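## Task

Place the metal block inside the gray tray, oriented upright.

## Robot and tools

Robot: two seven-joint arms, left_arm and right_arm, each ending in a vacuum suction cup (rim 31 mm across). Each base sits on a tilted plate; both plates share one metal stand between the arms. Base poses in the scene frame: left_arm at (-0.019, +0.124, +0.411) m, quat_wxyz (+0.882, -0.122, +0.455, +0.016); right_arm at (-0.002, -0.199, +0.411) m, quat_wxyz (+0.882, +0.122, +0.455, -0.016). Gravity-up expressed in the left base frame is (-0.806, -0.200, +0.556); in the right base frame, (-0.806, +0.200, +0.556).

Frames. Scene frame: origin at table-top height midway between the nominal bases, +z up, +x out over the table, left_arm on the +y side (image sides may differ). Hand positions, velocities and targets in results are in each arm's own base frame. Fixed cameras and the table use the scene frame. Motion offsets are along the axes of that arm's current Hand target. The cup point is the rim center of the uncompressed cup; the cup points along its +z. About 3 cm behind the rim the tool body widens to roughly 5 cm radius.

Row layout (shared by execute_actions and move): one flat list of 14 numbers covering both arms, each in [-1, 1]: left dx, dy, dz, rx, ry, rz, left suction, then right dx, dy, dz, rx, ry, rz, right suction. dx..rz are an offset, not a pose: displacement from the Hand target as it stood when the action (or move) began, along that target's axes. Scale: 1.0 = 0.6 m for dx/dy/dz and 180 degrees for rx/ry/rz, which form one rotation vector. Every row in an action counts from the same start, not from the prior row; a new action restarts from the updated Hand target, so repeating an offset moves further. Six zeros means no new request for that arm. Suction: +1 full vacuum (about 55 kPa), fractions scale it, 0.05 or less means off; it persists, so resend the previous value to keep it (0 switches it off).

execute_actions(actions, cameras): actions is a list of actions; each action is up to 15 rows of 1/30 s steps, the last row held until step 15. An empty list returns state plus all camera images. cameras: list of names (cam_high, cam_left_wrist, cam_right_wrist), ["all"], or []; an unknown name voids the call.

move(target, speed, blend, blocking, cameras): drives cup points in straight lines. target is one 14-number row or a list of up to 15 rows, every row an offset from the same starting Hand targets. speed: m/s per arm path, 0.002 to 0.5 (default 0.25), one value or one per target; rotation capped at twice that in rad/s and at most 0.873 rad/s. blend: corner rounding in metres (0 = stop at each target). Whole move capped at 10 s. Paths do not avoid obstacles or the other arm; faster moves lag, overshoot and hit harder. Suction values in the first row are sent at start; those in later rows on arrival once arms rest. blocking=false returns after about 0.5 s while motion continues.

wait(seconds 0 to 3600): lets time pass without new commands; ends early if a running move finishes. stop: brakes a running move. zoom_image(camera, region [x0,y0,x1,y1] pixels, at most 504x504): enlarges part of that camera's newest image. clear_fault(arm): clears a reported torque fault on left_arm or right_arm. finished_scene(scene): ends the current scene (number 1 to 3), irreversible; once scene 1 ends, make no further calls in that reply.

Control details: commanded orientation is clipped to within 32 degrees of the measured one each step; joint speeds and accelerations are capped, so big moves may not finish within one result. Large cup rotations can swing the elbow. The cup point often rests short of the Hand target; a zero-offset execute_actions call re-requests it, or send the missing offset. To stop pushing into something, command back past the current cup point.

Results: end_effector_position (m) and end_effector_quat_wxyz in the base frame (may be off by a few cm); Hand target (next offsets' origin); Tool commands; suction_measured (near 0 unsealed, up to about 0.15 below the command when sealed); part_present (1 at 0.50 or above, back to 0 under 0.45); Joint positions, velocities ("within noise" when still), Joint torques (positive toward increasing joint position); Flange force in the tool axes (omitted after row calls, restored by move or wait); motor temperatures; camera poses. A move adds a "move:" line: done, off_target, moving, held or fault, plus limits=paced (pose clipped) or limits=held (steps withheld). done means within 3 mm and 2 degrees; neither done nor off_target implies contact.

Gripping: turn suction on and press the rim fully flat on a smooth face, avoiding edges, holes or seams. The cup shortens up to about 13 mm under vacuum. To release: set the object on its support, then suction off; the springing cup can nudge it, so lift 20 mm clear. A cup sealed onto the table pins the tool until suction is off.

Avoid: drops, releasing moving objects, anything leaving the table, glass or crockery falling more than a few cm, fast impacts, pressing past a firm contact (the arms are stiff; millimetres press hard), and arm-to-arm contact. Torque limits: 104.5 N m for waist, shoulder, upper arm roll, elbow; 51.3 N m for forearm roll, wrist pitch, wrist roll; exceeding one, or a joint deviating more than 5 degrees from plan, stops the arm until clear_fault. Holding loads, stretching out or pushing at unreachable poses heats motors; MOTOR HOT appears at 60 °C and at 75 °C the arm sags for 30 s or more. Joint ranges (rad): shoulder ±2.250, elbow ±2.580, wrist pitch ±2.100, others ±69.115. Loose objects may get occasional small pushes.

Cameras (896x504 each): cam_high fixed behind the arms; cam_left_wrist and cam_right_wrist on the hands, their images possibly slightly delayed during motion. Calibrations are approximate.

Each tool is called after "Request:" in YAML: its name, and indented under it one key for each argument.

## Session

Request:
execute_actions:
  actions: []

Scene clock: 0.00 s.
left_arm: end_effector_position=(+0.4067, -0.1293, +0.2160) suction_measured=0.00 part_present=0 end_effector_quat_wxyz=(+0.100, +0.748, -0.622, +0.209) | right_arm: end_effector_position=(+0.4679, -0.3622, +0.2879) suction_measured=0.00 part_present=0 end_effector_quat_wxyz=(+0.286, +0.887, +0.308, +0.194)
Joint positions: left_arm=[0.713 0.479 -0.995 2.012 -2.091 -1.05 0.898] | right_arm=[0.408 0.38 0.269 1.809 -0.328 0.269 1.575]
Joint velocities: within noise
Joint torques (N m): no reading
Motor temperatures (°C): left_arm=[32 22 24 24 31 36 36] | right_arm=[25 20 28 26 29 32 37]
Flange force (N): no reading
Hand target: left_arm +0.4067, -0.1293, +0.2160; +0.100, +0.748, -0.622, +0.209 | right_arm +0.4679, -0.3622, +0.2879; +0.286, +0.887, +0.308, +0.194
Tool commands: left_gripper/suction=+0.0 right_gripper/suction=+0.0

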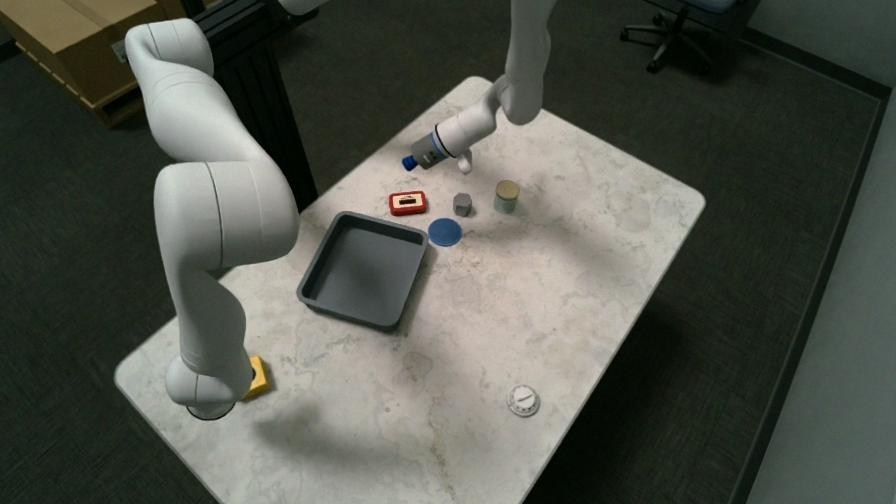

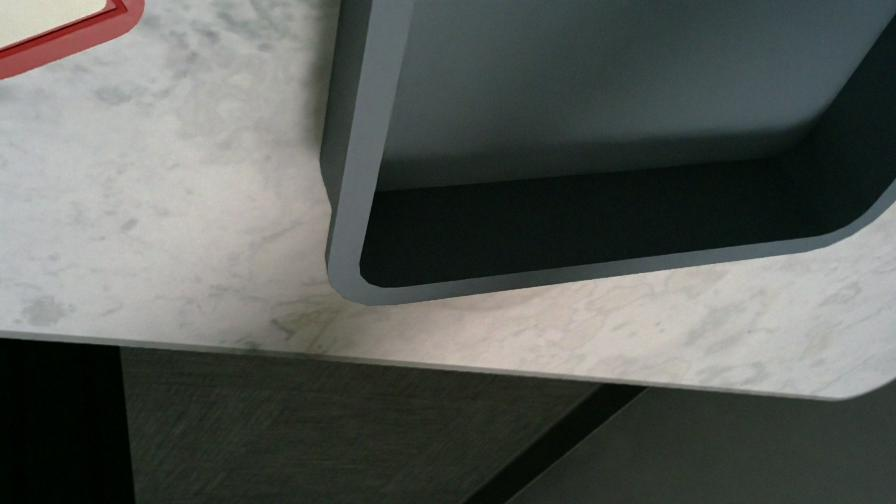

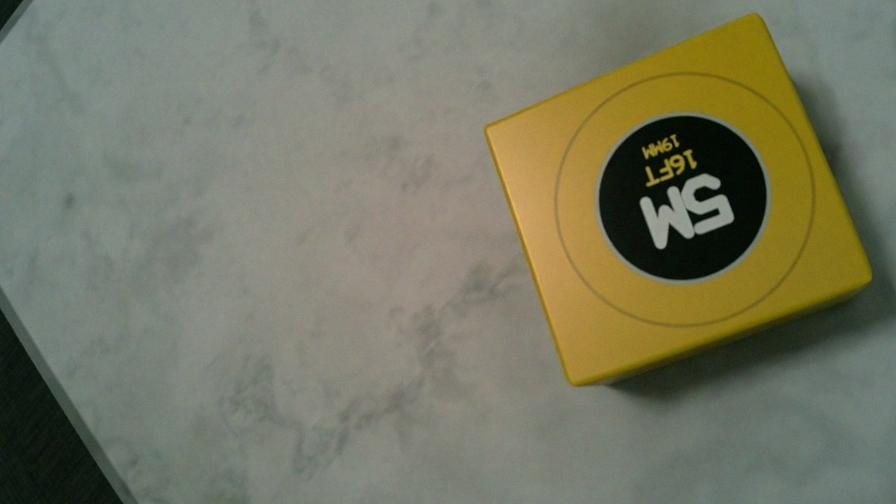

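Request:
zoom_image:
  camera: "cam_high"
  region: [370, 130, 550, 260]

Scaled by 2.800 from the camera's image (finer frame: 1280x720).

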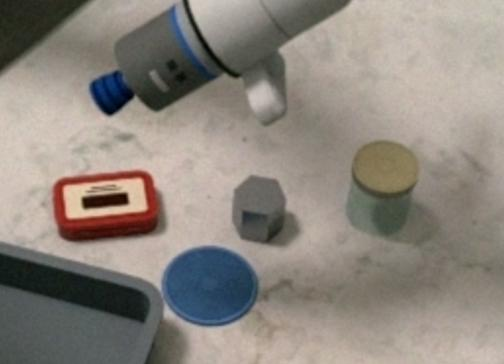

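Request:
move:
  target: [-0.1488, -0.003, -0.0558, 0.2858, -0.1157, 0, 0, 0, 0, 0, 0, 0, 0, 0]
  speed: 0.4
  cameras: ["all"]

Scene clock: 14.13 s.
left_arm: end_effector_position=(+0.3904, -0.0364, +0.2074) suction_measured=0.00 part_present=0 end_effector_quat_wxyz=(-0.341, +0.754, -0.475, +0.299) | right_arm: end_effector_position=(+0.4679, -0.3622, +0.2879) suction_measured=0.00 part_present=0 end_effector_quat_wxyz=(+0.286, +0.887, +0.308, +0.194)
Joint positions: left_arm=[1.389 0.878 -1.544 2.58 -0.692 -0.631 -0.002] | right_arm=[0.408 0.38 0.269 1.809 -0.328 0.269 1.575]
Joint torques (N m): left_arm=[8.62 -3.83 -1.26 2.02 0.1 -0.05 0.11] | right_arm=[4.92 -15.31 2.89 -0.42 0.27 0.23 0.24]
Flange force (N): left_arm=[-6.3 -0.3 0.4] | right_arm=[4.6 -3.9 -4.9]
Hand target: left_arm +0.3896, -0.0359, +0.2070; -0.343, +0.742, -0.477, +0.323 | right_arm +0.4679, -0.3622, +0.2879; +0.286, +0.887, +0.308, +0.194
Off the commanded pose: left_arm 0.001 m, 3 deg | right_arm 0.000 m, 0 deg.
joint sent to its limit (left arm) — joint 4 (elbow), upper limit, where the elbow is as bent as it goes. The joint targets are off in orientation, not in position.
move: off_target (left_arm)
cam_left_wrist: T_world_to_cam=[[0.38594, -0.91586, 0.11071, -0.20336], [-0.53007, -0.31837, -0.78592, 0.41177], [0.75504, 0.24463, -0.60834, -0.04615]] pos_world=[0.33159, -0.04387, 0.31806]

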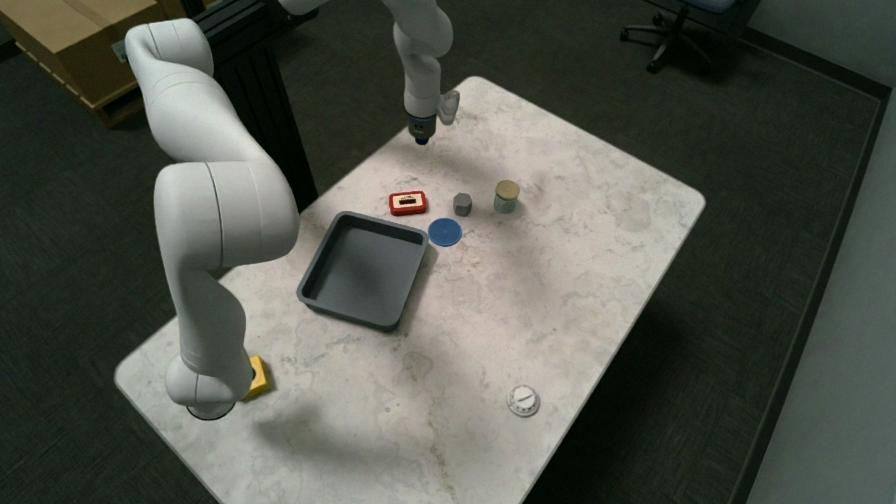

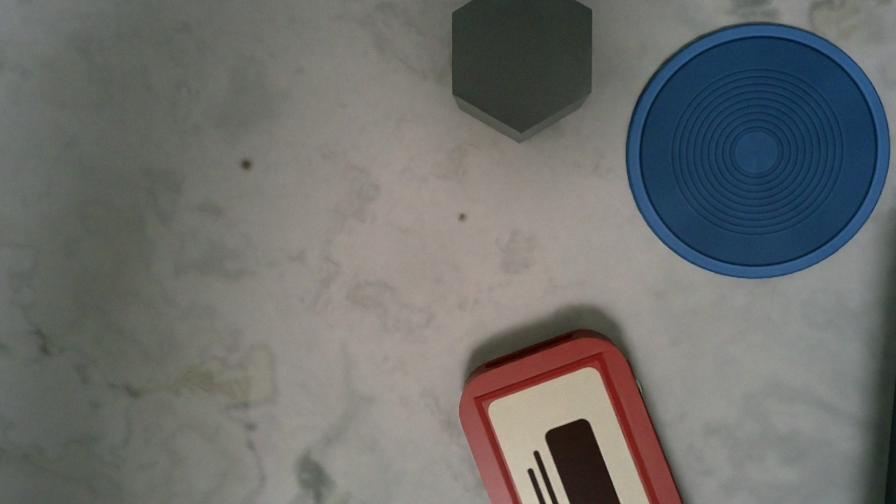

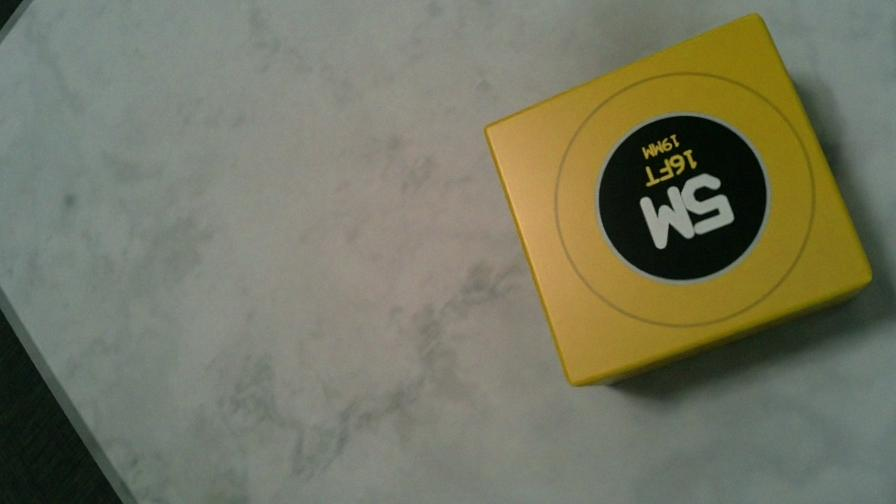

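Request:
move:
  target: [0.0162, -0.1793, 0.24, 0, 0, 0, 0, 0, 0, 0, 0, 0, 0, 0]
  speed: 0.3
  cameras: ["all"]

Scene clock: 24.90 s.
left_arm: end_effector_position=(+0.5613, +0.0172, +0.2162) suction_measured=0.00 part_present=0 end_effector_quat_wxyz=(-0.343, +0.742, -0.477, +0.323) | right_arm: end_effector_position=(+0.4679, -0.3622, +0.2879) suction_measured=0.00 part_present=0 end_effector_quat_wxyz=(+0.286, +0.887, +0.308, +0.194)
Joint positions: left_arm=[0.893 0.944 -1.338 2.159 -0.795 -0.707 0.076] | right_arm=[0.408 0.38 0.269 1.809 -0.328 0.269 1.575]
Joint torques (N m): left_arm=[8.18 -8.37 -2.45 1.55 0.1 -0.17 0.18] | right_arm=[4.97 -15.21 2.85 -0.47 0.28 0.21 0.26]
Flange force (N): left_arm=[-3.9 1.0 -2.7] | right_arm=[4.9 -4.0 -5.4]
Hand target: left_arm +0.5614, +0.0172, +0.2162; -0.343, +0.742, -0.477, +0.323 | right_arm +0.4679, -0.3622, +0.2879; +0.286, +0.887, +0.308, +0.194
Off the commanded pose: left_arm 0.000 m, 0 deg | right_arm 0.000 m, 0 deg.
move: done
cam_left_wrist: T_world_to_cam=[[0.35344, -0.92557, 0.13565, -0.20816], [-0.50518, -0.31089, -0.80507, 0.51642], [0.78732, 0.21602, -0.57746, -0.20722]] pos_world=[0.4976, 0.01265, 0.32433]

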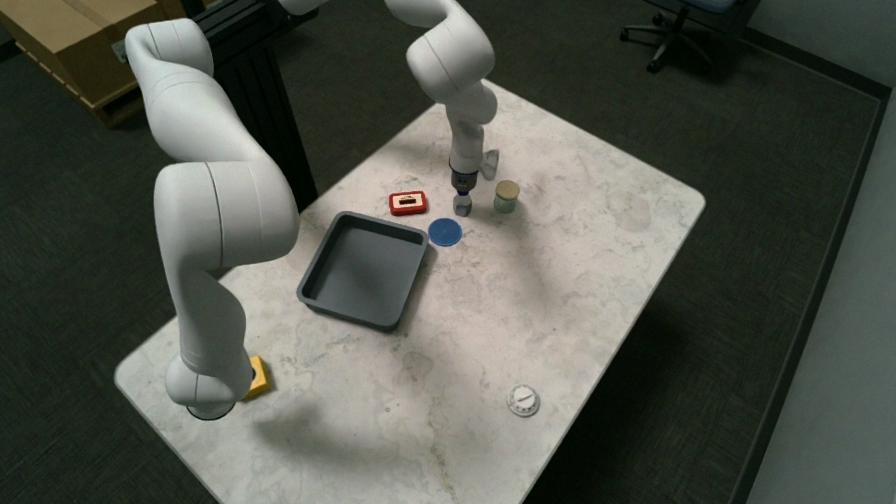

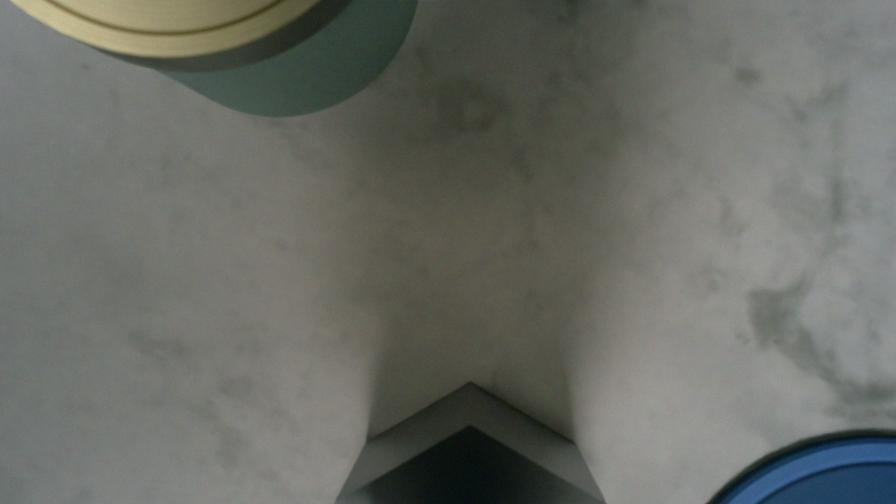

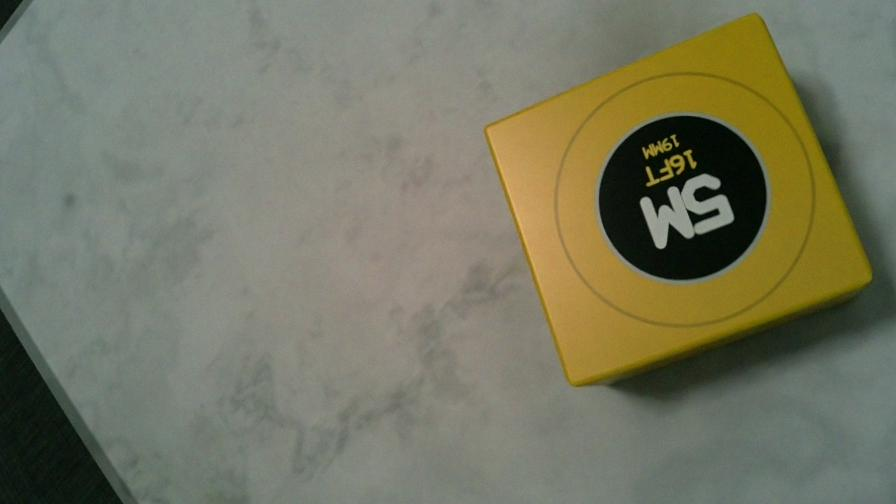

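Request:
move:
  target: [0, 0, 0.05, 0, 0, 0, 1, 0, 0, 0, 0, 0, 0, 0]
  speed: 0.06

Request:
wait:
  seconds: 0.5

Scene clock: 28.13 s.
left_arm: end_effector_position=(+0.5855, +0.0232, +0.1995) suction_measured=0.00 part_present=0 end_effector_quat_wxyz=(-0.343, +0.742, -0.477, +0.323) | right_arm: end_effector_position=(+0.4679, -0.3622, +0.2879) suction_measured=0.00 part_present=0 end_effector_quat_wxyz=(+0.286, +0.887, +0.308, +0.194)
Joint positions: left_arm=[0.832 1.003 -1.296 2.096 -0.767 -0.719 0.094] | right_arm=[0.408 0.38 0.269 1.809 -0.328 0.269 1.575]
Joint torques (N m): left_arm=[8.27 -8.89 -2.64 1.72 0.07 -0.14 0.1] | right_arm=[4.94 -15.23 2.95 -0.52 0.24 0.22 0.22]
Flange force (N): left_arm=[-3.6 0.9 -2.6] | right_arm=[4.4 -4.3 -5.2]
Hand target: left_arm +0.5855, +0.0233, +0.1995; -0.343, +0.742, -0.477, +0.323 | right_arm +0.4679, -0.3622, +0.2879; +0.286, +0.887, +0.308, +0.194
Off the commanded pose: left_arm 0.000 m, 0 deg | right_arm 0.000 m, 0 deg.
move: done

Scene clock: 28.63 s.
left_arm: end_effector_position=(+0.5855, +0.0233, +0.1995) suction_measured=0.00 part_present=0 end_effector_quat_wxyz=(-0.343, +0.742, -0.477, +0.323) | right_arm: end_effector_position=(+0.4679, -0.3622, +0.2879) suction_measured=0.00 part_present=0 end_effector_quat_wxyz=(+0.286, +0.887, +0.308, +0.194)
Joint positions: left_arm=[0.832 1.003 -1.296 2.096 -0.767 -0.719 0.094] | right_arm=[0.408 0.38 0.269 1.809 -0.328 0.269 1.575]
Joint torques (N m): left_arm=[8.23 -8.84 -2.7 1.73 0.11 -0.12 0.12] | right_arm=[4.94 -15.3 2.88 -0.46 0.24 0.21 0.22]
Flange force (N): left_arm=[-3.5 0.8 -2.7] | right_arm=[4.6 -4.0 -5.1]
Hand target: left_arm +0.5855, +0.0233, +0.1995; -0.343, +0.742, -0.477, +0.323 | right_arm +0.4679, -0.3622, +0.2879; +0.286, +0.887, +0.308, +0.194
Tool commands: left_gripper/suction=+1.0 right_gripper/suction=+0.0
Off the commanded pose: left_arm 0.000 m, 0 deg | right_arm 0.000 m, 0 deg.
wait: 0.50 s; at rest by 0.17 s

Now step down 4 mm at a time.

Request:
move:
  target: [0, 0, 0.00667, 0, 0, 0, 1, 0, 0, 0, 0, 0, 0, 0]
  speed: 0.03

Request:
move:
  target: [0, 0, 0.00667, 0, 0, 0, 1, 0, 0, 0, 0, 0, 0, 0]
  speed: 0.03

Scene clock: 29.83 s.
left_arm: end_effector_position=(+0.5888, +0.0241, +0.1973) suction_measured=0.41 part_present=0 end_effector_quat_wxyz=(-0.343, +0.742, -0.477, +0.323) | right_arm: end_effector_position=(+0.4679, -0.3622, +0.2879) suction_measured=0.00 part_present=0 end_effector_quat_wxyz=(+0.286, +0.887, +0.308, +0.194)
Joint positions: left_arm=[0.824 1.011 -1.29 2.087 -0.763 -0.72 0.096] | right_arm=[0.408 0.38 0.269 1.809 -0.328 0.269 1.575]
Joint torques (N m): left_arm=[8.48 -9.17 -2.85 2.07 0.12 -0.12 0.12] | right_arm=[4.96 -15.24 2.81 -0.46 0.31 0.22 0.25]
Flange force (N): left_arm=[-3.6 0.5 -0.9] | right_arm=[4.9 -4.0 -5.3]
Hand target: left_arm +0.5888, +0.0241, +0.1973; -0.343, +0.742, -0.477, +0.323 | right_arm +0.4679, -0.3622, +0.2879; +0.286, +0.887, +0.308, +0.194
Off the commanded pose: left_arm 0.000 m, 0 deg | right_arm 0.000 m, 0 deg.
move: done

Scene clock: 30.33 s.
left_arm: end_effector_position=(+0.5920, +0.0249, +0.1951) suction_measured=0.89 part_present=1 end_effector_quat_wxyz=(-0.343, +0.742, -0.477, +0.323) | right_arm: end_effector_position=(+0.4679, -0.3622, +0.2879) suction_measured=0.00 part_present=0 end_effector_quat_wxyz=(+0.286, +0.887, +0.308, +0.194)
Joint positions: left_arm=[0.817 1.018 -1.285 2.078 -0.76 -0.721 0.099] | right_arm=[0.408 0.38 0.269 1.809 -0.328 0.269 1.575]
Joint torques (N m): left_arm=[8.46 -9.34 -2.86 2.05 0.09 -0.13 0.14] | right_arm=[4.96 -15.32 2.87 -0.5 0.24 0.23 0.25]
Flange force (N): left_arm=[-3.5 0.9 -0.8] | right_arm=[4.8 -4.1 -5.1]
Hand target: left_arm +0.5920, +0.0249, +0.1951; -0.343, +0.742, -0.477, +0.323 | right_arm +0.4679, -0.3622, +0.2879; +0.286, +0.887, +0.308, +0.194
Off the commanded pose: left_arm 0.000 m, 0 deg | right_arm 0.000 m, 0 deg.
move: done

Request:
move:
  target:
    - [0, 0, -0.1667, 0, 0, 0, 1, 0, 0, 0, 0, 0, 0, 0]
    - [0.4165, 0.2883, -0.1667, 0, 0, 0, 1, 0, 0, 0, 0, 0, 0, 0]
    - [0.4165, 0.2883, -0.04, 0, 0, 0, 1, 0, 0, 0, 0, 0, 0, 0]
  speed: [0.2, 0.3, 0.15]
  blend: [0.03, 0.03, 0]
  cameras: ["all"]

Scene clock: 40.33 s.
left_arm: end_effector_position=(+0.5724, -0.2658, +0.1051) suction_measured=0.95 part_present=1 end_effector_quat_wxyz=(-0.343, +0.742, -0.477, +0.323) | right_arm: end_effector_position=(+0.4679, -0.3622, +0.2879) suction_measured=0.00 part_present=0 end_effector_quat_wxyz=(+0.286, +0.887, +0.308, +0.194)
Joint positions: left_arm=[1.277 1.181 -0.997 1.738 -0.589 0.008 0.42] | right_arm=[0.408 0.38 0.269 1.809 -0.328 0.269 1.575]
Joint torques (N m): left_arm=[15.27 -9.04 0.38 -1.55 0.09 -0.12 0.13] | right_arm=[4.96 -15.32 2.87 -0.51 0.26 0.22 0.28]
Flange force (N): left_arm=[-2.7 -2.6 0.2] | right_arm=[4.9 -4.1 -5.2]
Hand target: left_arm +0.5725, -0.2658, +0.1051; -0.343, +0.742, -0.477, +0.323 | right_arm +0.4679, -0.3622, +0.2879; +0.286, +0.887, +0.308, +0.194
Off the commanded pose: left_arm 0.000 m, 0 deg | right_arm 0.000 m, 0 deg.
move: done
cam_left_wrist: T_world_to_cam=[[0.35345, -0.92557, 0.13564, -0.45898], [-0.50524, -0.31091, -0.80502, 0.34467], [0.78728, 0.216, -0.57752, -0.21902]] pos_world=[0.5088, -0.27035, 0.21323]

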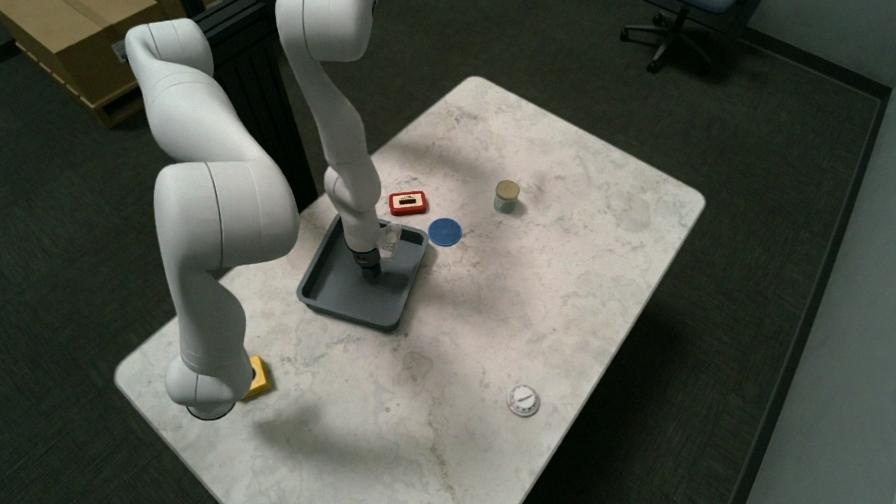

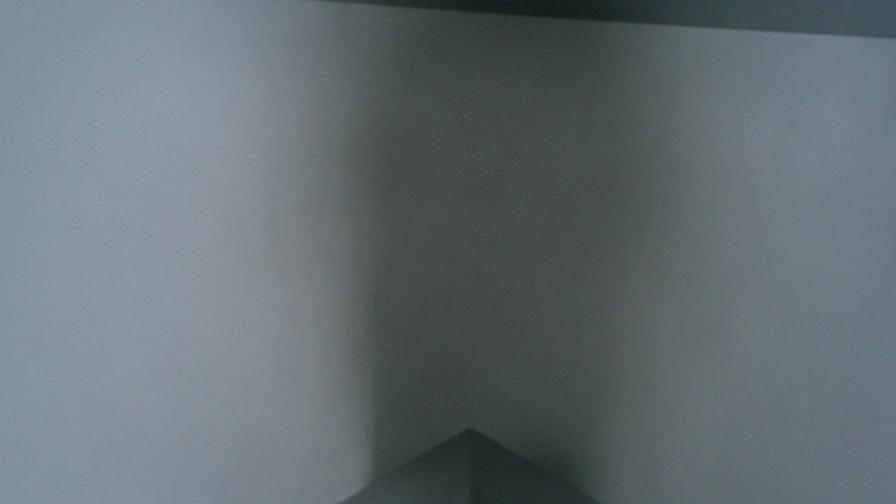

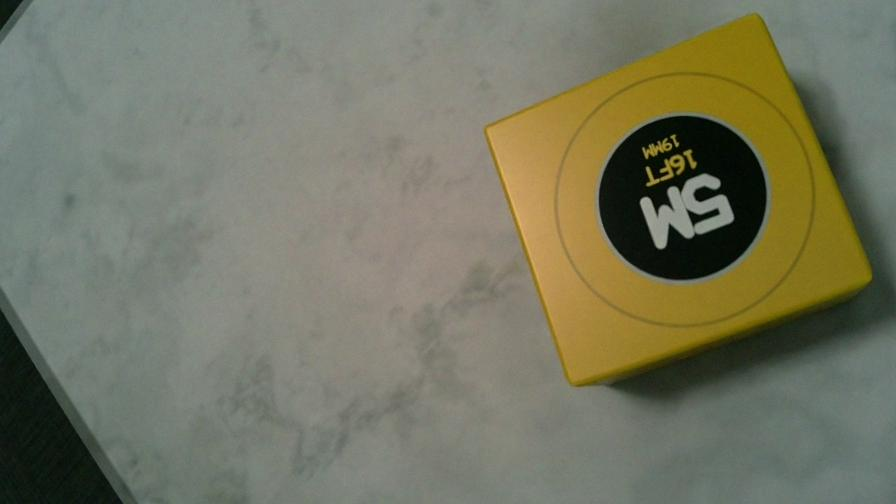

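Request:
move:
  target: [0, 0, 0.0133, 0, 0, 0, 1, 0, 0, 0, 0, 0, 0, 0]
  speed: 0.03

Request:
move:
  target: [0, 0, 0.005, 0, 0, 0, 1, 0, 0, 0, 0, 0, 0, 0]
  speed: 0.03

Request:
move:
  target: [0, 0, 0.005, 0, 0, 0, 1, 0, 0, 0, 0, 0, 0, 0]
  speed: 0.03

Scene clock: 42.23 s.
left_arm: end_effector_position=(+0.5789, -0.2642, +0.1006) suction_measured=0.95 part_present=1 end_effector_quat_wxyz=(-0.343, +0.742, -0.477, +0.323) | right_arm: end_effector_position=(+0.4679, -0.3622, +0.2879) suction_measured=0.00 part_present=0 end_effector_quat_wxyz=(+0.286, +0.887, +0.308, +0.194)
Joint positions: left_arm=[1.261 1.193 -0.994 1.723 -0.589 0.003 0.421] | right_arm=[0.408 0.38 0.269 1.809 -0.328 0.269 1.575]
Joint torques (N m): left_arm=[15.39 -9.35 0.34 -1.54 0.08 -0.08 0.1] | right_arm=[4.96 -15.29 2.84 -0.5 0.29 0.22 0.23]
Flange force (N): left_arm=[-3.0 -2.3 0.6] | right_arm=[4.8 -4.1 -5.2]
Hand target: left_arm +0.5789, -0.2642, +0.1006; -0.343, +0.742, -0.477, +0.323 | right_arm +0.4679, -0.3622, +0.2879; +0.286, +0.887, +0.308, +0.194
Off the commanded pose: left_arm 0.000 m, 0 deg | right_arm 0.000 m, 0 deg.
move: done

Scene clock: 42.73 s.
left_arm: end_effector_position=(+0.5813, -0.2636, +0.0990) suction_measured=0.95 part_present=1 end_effector_quat_wxyz=(-0.343, +0.742, -0.477, +0.323) | right_arm: end_effector_position=(+0.4679, -0.3622, +0.2879) suction_measured=0.00 part_present=0 end_effector_quat_wxyz=(+0.286, +0.887, +0.308, +0.194)
Joint positions: left_arm=[1.255 1.198 -0.993 1.718 -0.588 0.001 0.421] | right_arm=[0.408 0.38 0.269 1.809 -0.328 0.269 1.575]
Joint torques (N m): left_arm=[15.59 -9.23 0.33 -1.58 0.09 -0.1 0.13] | right_arm=[4.98 -15.27 2.87 -0.5 0.27 0.23 0.24]
Flange force (N): left_arm=[-2.8 -2.9 0.6] | right_arm=[4.9 -4.2 -5.3]
Hand target: left_arm +0.5813, -0.2635, +0.0990; -0.343, +0.742, -0.477, +0.323 | right_arm +0.4679, -0.3622, +0.2879; +0.286, +0.887, +0.308, +0.194
Off the commanded pose: left_arm 0.000 m, 0 deg | right_arm 0.000 m, 0 deg.
move: done

Scene clock: 43.23 s.
left_arm: end_effector_position=(+0.5837, -0.2630, +0.0973) suction_measured=0.95 part_present=1 end_effector_quat_wxyz=(-0.343, +0.742, -0.477, +0.323) | right_arm: end_effector_position=(+0.4679, -0.3622, +0.2879) suction_measured=0.00 part_present=0 end_effector_quat_wxyz=(+0.286, +0.887, +0.308, +0.194)
Joint positions: left_arm=[1.249 1.203 -0.992 1.712 -0.588 -0.001 0.422] | right_arm=[0.408 0.38 0.269 1.809 -0.328 0.269 1.575]
Joint torques (N m): left_arm=[15.55 -9.26 0.34 -1.56 0.09 -0.11 0.12] | right_arm=[4.93 -15.39 2.83 -0.55 0.29 0.24 0.27]
Flange force (N): left_arm=[-2.8 -2.9 0.5] | right_arm=[4.8 -4.3 -5.0]
Hand target: left_arm +0.5837, -0.2630, +0.0973; -0.343, +0.742, -0.477, +0.323 | right_arm +0.4679, -0.3622, +0.2879; +0.286, +0.887, +0.308, +0.194
Off the commanded pose: left_arm 0.000 m, 0 deg | right_arm 0.000 m, 0 deg.
move: done

Request:
move:
  target: [0, 0, 0.005, 0, 0, 0, 1, 0, 0, 0, 0, 0, 0, 0]
  speed: 0.03

Request:
move:
  target: [0, 0, 0.005, 0, 0, 0, 1, 0, 0, 0, 0, 0, 0, 0]
  speed: 0.03

Request:
move:
  target: [0, 0, 0.005, 0, 0, 0, 1, 0, 0, 0, 0, 0, 0, 0]
  speed: 0.03

Scene clock: 44.90 s.
left_arm: end_effector_position=(+0.5862, -0.2623, +0.0956) suction_measured=0.95 part_present=1 end_effector_quat_wxyz=(-0.343, +0.742, -0.477, +0.323) | right_arm: end_effector_position=(+0.4679, -0.3622, +0.2879) suction_measured=0.00 part_present=0 end_effector_quat_wxyz=(+0.286, +0.887, +0.308, +0.194)
Joint positions: left_arm=[1.243 1.207 -0.99 1.707 -0.588 -0.003 0.422] | right_arm=[0.408 0.38 0.269 1.809 -0.328 0.269 1.575]
Joint torques (N m): left_arm=[15.6 -9.3 0.33 -1.51 0.09 -0.09 0.12] | right_arm=[4.98 -15.32 2.84 -0.48 0.28 0.21 0.26]
Flange force (N): left_arm=[-2.8 -2.9 0.6] | right_arm=[5.0 -4.0 -5.2]
Hand target: left_arm +0.5862, -0.2623, +0.0956; -0.343, +0.742, -0.477, +0.323 | right_arm +0.4679, -0.3622, +0.2879; +0.286, +0.887, +0.308, +0.194
Off the commanded pose: left_arm 0.000 m, 0 deg | right_arm 0.000 m, 0 deg.
move: done

Scene clock: 45.40 s.
left_arm: end_effector_position=(+0.5886, -0.2617, +0.0940) suction_measured=0.95 part_present=1 end_effector_quat_wxyz=(-0.343, +0.742, -0.477, +0.323) | right_arm: end_effector_position=(+0.4679, -0.3622, +0.2879) suction_measured=0.00 part_present=0 end_effector_quat_wxyz=(+0.286, +0.887, +0.308, +0.194)
Joint positions: left_arm=[1.237 1.212 -0.989 1.701 -0.587 -0.005 0.422] | right_arm=[0.408 0.38 0.269 1.809 -0.328 0.269 1.575]
Joint torques (N m): left_arm=[15.57 -9.31 0.29 -1.5 0.08 -0.1 0.08] | right_arm=[4.95 -15.33 2.79 -0.5 0.25 0.26 0.26]
Flange force (N): left_arm=[-2.7 -2.9 0.5] | right_arm=[5.0 -4.2 -5.2]
Hand target: left_arm +0.5886, -0.2617, +0.0940; -0.343, +0.742, -0.477, +0.323 | right_arm +0.4679, -0.3622, +0.2879; +0.286, +0.887, +0.308, +0.194
Off the commanded pose: left_arm 0.000 m, 0 deg | right_arm 0.000 m, 0 deg.
move: done

Scene clock: 45.90 s.
left_arm: end_effector_position=(+0.5910, -0.2612, +0.0923) suction_measured=0.95 part_present=1 end_effector_quat_wxyz=(-0.343, +0.742, -0.477, +0.323) | right_arm: end_effector_position=(+0.4679, -0.3622, +0.2879) suction_measured=0.00 part_present=0 end_effector_quat_wxyz=(+0.286, +0.887, +0.308, +0.194)
Joint positions: left_arm=[1.231 1.216 -0.988 1.695 -0.587 -0.006 0.422] | right_arm=[0.408 0.38 0.269 1.809 -0.328 0.269 1.575]
Joint torques (N m): left_arm=[15.6 -9.36 0.29 -1.5 0.09 -0.1 0.08] | right_arm=[4.99 -15.3 2.85 -0.44 0.27 0.22 0.22]
Flange force (N): left_arm=[-2.7 -2.9 0.5] | right_arm=[4.9 -3.9 -5.2]
Hand target: left_arm +0.5910, -0.2612, +0.0923; -0.343, +0.742, -0.477, +0.323 | right_arm +0.4679, -0.3622, +0.2879; +0.286, +0.887, +0.308, +0.194
Off the commanded pose: left_arm 0.000 m, 0 deg | right_arm 0.000 m, 0 deg.
move: done

Request:
move:
  target: [0, 0, 0.005, 0, 0, 0, 1, 0, 0, 0, 0, 0, 0, 0]
  speed: 0.03

Request:
move:
  target: [0, 0, 0.004, 0, 0, 0, 1, 0, 0, 0, 0, 0, 0, 0]
  speed: 0.03

Request:
move:
  target: [0, 0, 0.004, 0, 0, 0, 1, 0, 0, 0, 0, 0, 0, 0]
  speed: 0.03

Scene clock: 47.73 s.
left_arm: end_effector_position=(+0.5934, -0.2605, +0.0906) suction_measured=0.95 part_present=1 end_effector_quat_wxyz=(-0.343, +0.742, -0.477, +0.323) | right_arm: end_effector_position=(+0.4679, -0.3622, +0.2879) suction_measured=0.00 part_present=0 end_effector_quat_wxyz=(+0.286, +0.887, +0.308, +0.194)
Joint positions: left_arm=[1.225 1.22 -0.987 1.689 -0.587 -0.008 0.423] | right_arm=[0.408 0.38 0.269 1.809 -0.328 0.269 1.575]
Joint torques (N m): left_arm=[15.6 -9.39 0.32 -1.46 0.08 -0.1 0.09] | right_arm=[4.96 -15.28 2.81 -0.5 0.26 0.24 0.23]
Flange force (N): left_arm=[-2.7 -2.8 0.5] | right_arm=[4.9 -4.1 -5.3]
Hand target: left_arm +0.5934, -0.2605, +0.0906; -0.343, +0.742, -0.477, +0.323 | right_arm +0.4679, -0.3622, +0.2879; +0.286, +0.887, +0.308, +0.194
Off the commanded pose: left_arm 0.000 m, 0 deg | right_arm 0.000 m, 0 deg.
move: done

Scene clock: 48.23 s.
left_arm: end_effector_position=(+0.5953, -0.2601, +0.0893) suction_measured=0.95 part_present=1 end_effector_quat_wxyz=(-0.343, +0.742, -0.477, +0.323) | right_arm: end_effector_position=(+0.4679, -0.3622, +0.2879) suction_measured=0.00 part_present=0 end_effector_quat_wxyz=(+0.286, +0.887, +0.308, +0.194)
Joint positions: left_arm=[1.22 1.224 -0.986 1.684 -0.587 -0.009 0.423] | right_arm=[0.408 0.38 0.269 1.809 -0.328 0.269 1.575]
Joint torques (N m): left_arm=[2.3 0.44 0.45 -7.24 0.08 -2.55 0.12] | right_arm=[4.96 -15.33 2.88 -0.46 0.26 0.22 0.27]
Flange force (N): left_arm=[-12.2 -2.6 -53.3] | right_arm=[4.9 -4.0 -5.1]
Hand target: left_arm +0.5954, -0.2600, +0.0893; -0.343, +0.742, -0.477, +0.323 | right_arm +0.4679, -0.3622, +0.2879; +0.286, +0.887, +0.308, +0.194
Off the commanded pose: left_arm 0.000 m, 0 deg | right_arm 0.000 m, 0 deg.
move: done

Scene clock: 48.73 s.
left_arm: end_effector_position=(+0.5972, -0.2597, +0.0880) suction_measured=0.95 part_present=1 end_effector_quat_wxyz=(-0.343, +0.742, -0.477, +0.323) | right_arm: end_effector_position=(+0.4679, -0.3622, +0.2879) suction_measured=0.00 part_present=0 end_effector_quat_wxyz=(+0.286, +0.887, +0.308, +0.194)
Joint positions: left_arm=[1.215 1.228 -0.984 1.68 -0.586 -0.01 0.423] | right_arm=[0.408 0.38 0.269 1.809 -0.328 0.269 1.575]
Joint torques (N m): left_arm=[-17.59 15.12 0.56 -16.6 0.13 -6.64 0.12] | right_arm=[4.9 -15.33 2.88 -0.47 0.29 0.26 0.27]
Flange force (N): left_arm=[-26.8 -1.9 -135.2] | right_arm=[4.5 -4.1 -4.9]
Hand target: left_arm +0.5973, -0.2596, +0.0879; -0.343, +0.742, -0.477, +0.323 | right_arm +0.4679, -0.3622, +0.2879; +0.286, +0.887, +0.308, +0.194
Off the commanded pose: left_arm 0.000 m, 0 deg | right_arm 0.000 m, 0 deg.
move: done

Request:
move:
  target: [0, 0, -0.0058, 0, 0, 0, 1, 0, 0, 0, 0, 0, 0, 0]
  speed: 0.03

Scene clock: 50.03 s.
left_arm: end_effector_position=(+0.5946, -0.2601, +0.0898) suction_measured=0.95 part_present=1 end_effector_quat_wxyz=(-0.343, +0.742, -0.477, +0.323) | right_arm: end_effector_position=(+0.4679, -0.3622, +0.2879) suction_measured=0.00 part_present=0 end_effector_quat_wxyz=(+0.286, +0.887, +0.308, +0.194)
Joint positions: left_arm=[1.222 1.223 -0.986 1.686 -0.587 -0.008 0.423] | right_arm=[0.408 0.38 0.269 1.809 -0.328 0.269 1.575]
Joint torques (N m): left_arm=[9.22 -3.9 0.98 -2.87 0.06 -0.89 0.14] | right_arm=[4.93 -15.33 2.93 -0.51 0.29 0.22 0.3]
Flange force (N): left_arm=[-5.0 -4.4 -23.8] | right_arm=[4.6 -4.2 -5.0]
Hand target: left_arm +0.5945, -0.2603, +0.0899; -0.343, +0.742, -0.477, +0.323 | right_arm +0.4679, -0.3622, +0.2879; +0.286, +0.887, +0.308, +0.194
Off the commanded pose: left_arm 0.000 m, 0 deg | right_arm 0.000 m, 0 deg.
move: done

Request:
execute_actions:
  actions:
    - [[0,0,0,0,0,0,0,0,0,0,0,0,0,0]]
    - [[0,0,0,0,0,0,0,0,0,0,0,0,0,0]]

Scene clock: 51.90 s.
left_arm: end_effector_position=(+0.5945, -0.2603, +0.0899) suction_measured=0.00 part_present=0 end_effector_quat_wxyz=(-0.343, +0.742, -0.477, +0.323) | right_arm: end_effector_position=(+0.4679, -0.3622, +0.2879) suction_measured=0.00 part_present=0 end_effector_quat_wxyz=(+0.286, +0.887, +0.308, +0.194)
Joint positions: left_arm=[1.222 1.222 -0.986 1.687 -0.587 -0.008 0.423] | right_arm=[0.408 0.38 0.269 1.809 -0.328 0.269 1.575]
Joint torques (N m): left_arm=[9.29 -4.18 0.82 -3.64 0.07 -1.15 0.13] | right_arm=[4.95 -15.27 2.88 -0.44 0.25 0.27 0.2]
Hand target: left_arm +0.5945, -0.2603, +0.0899; -0.343, +0.742, -0.477, +0.323 | right_arm +0.4679, -0.3622, +0.2879; +0.286, +0.887, +0.308, +0.194
Off the commanded pose: left_arm 0.000 m, 0 deg | right_arm 0.000 m, 0 deg.

Request:
move:
  target:
    - [0, 0, -0.04, 0, 0, 0, 0, 0, 0, 0, 0, 0, 0, 0]
    - [0, 0, -0.25, 0, 0, 0, 0, 0, 0, 0, 0, 0, 0, 0]
  speed: [0.04, 0.25]
  blend: [0.01, 0]
  cameras: ["all"]

Scene clock: 54.03 s.
left_arm: end_effector_position=(+0.4736, -0.2904, +0.1733) suction_measured=0.00 part_present=0 end_effector_quat_wxyz=(-0.343, +0.742, -0.477, +0.323) | right_arm: end_effector_position=(+0.4679, -0.3622, +0.2879) suction_measured=0.00 part_present=0 end_effector_quat_wxyz=(+0.286, +0.887, +0.308, +0.194)
Joint positions: left_arm=[1.534 0.982 -1.039 1.901 -0.601 0.17 0.403] | right_arm=[0.408 0.38 0.269 1.809 -0.328 0.269 1.575]
Joint torques (N m): left_arm=[14.04 -6.18 0.93 -2.54 0.07 0 0.12] | right_arm=[4.97 -15.34 2.87 -0.44 0.26 0.27 0.23]
Flange force (N): left_arm=[-3.2 -3.3 -0.4] | right_arm=[4.8 -4.0 -5.0]
Hand target: left_arm +0.4735, -0.2904, +0.1734; -0.343, +0.742, -0.477, +0.323 | right_arm +0.4679, -0.3622, +0.2879; +0.286, +0.887, +0.308, +0.194
Off the commanded pose: left_arm 0.000 m, 0 deg | right_arm 0.000 m, 0 deg.
move: done
cam_left_wrist: T_world_to_cam=[[0.35351, -0.92555, 0.1356, -0.45605], [-0.50515, -0.31089, -0.80509, 0.34194], [0.78731, 0.21611, -0.57745, -0.09646]] pos_world=[0.4099, -0.29495, 0.28143]

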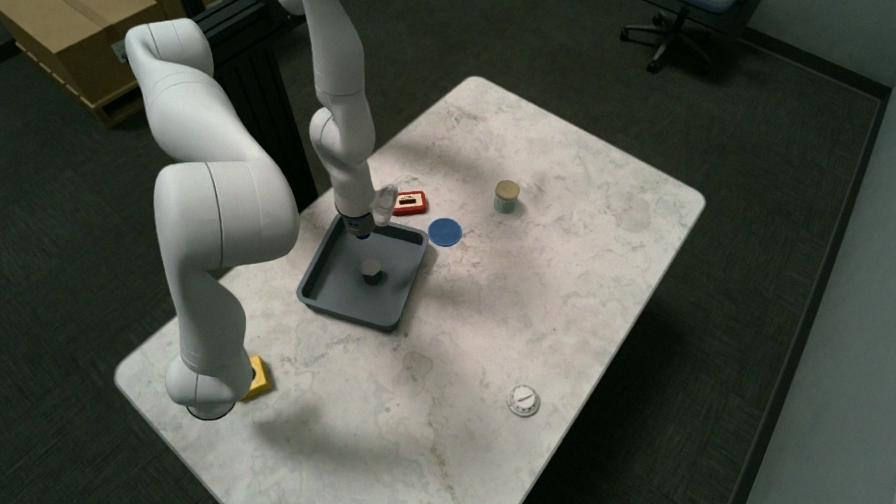

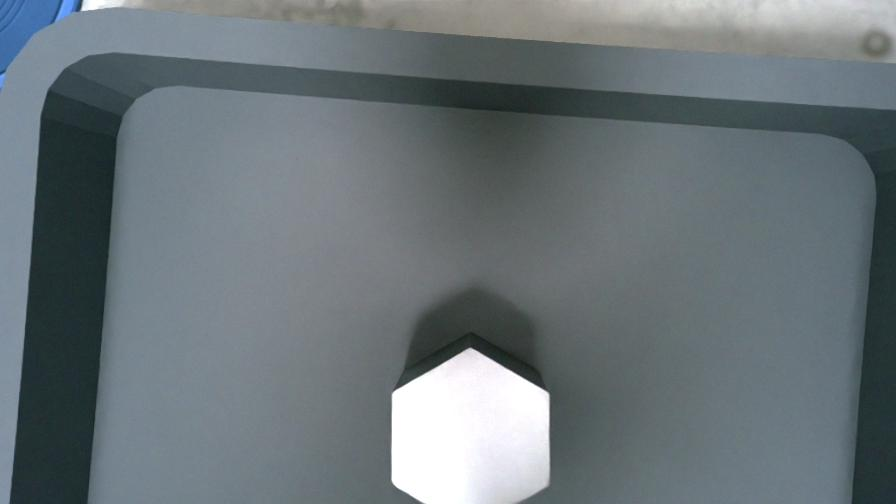

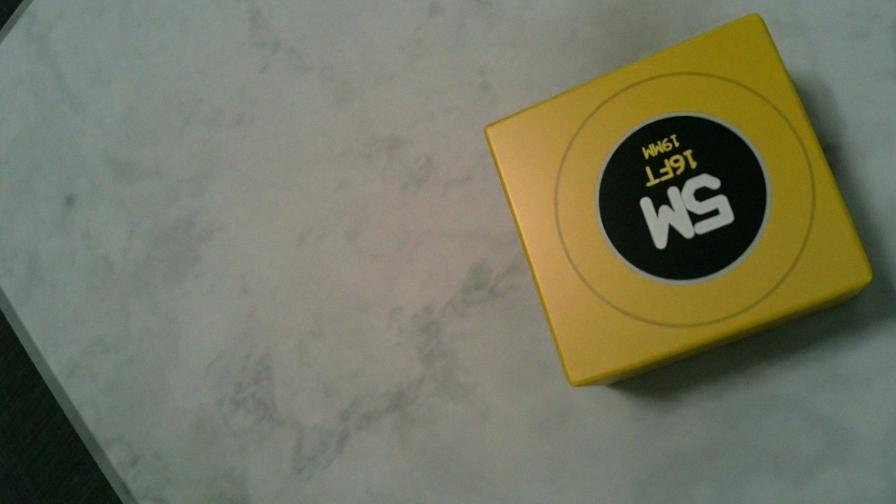

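Request:
finished_scene:
  scene: 1

The scene is finished: the task was done.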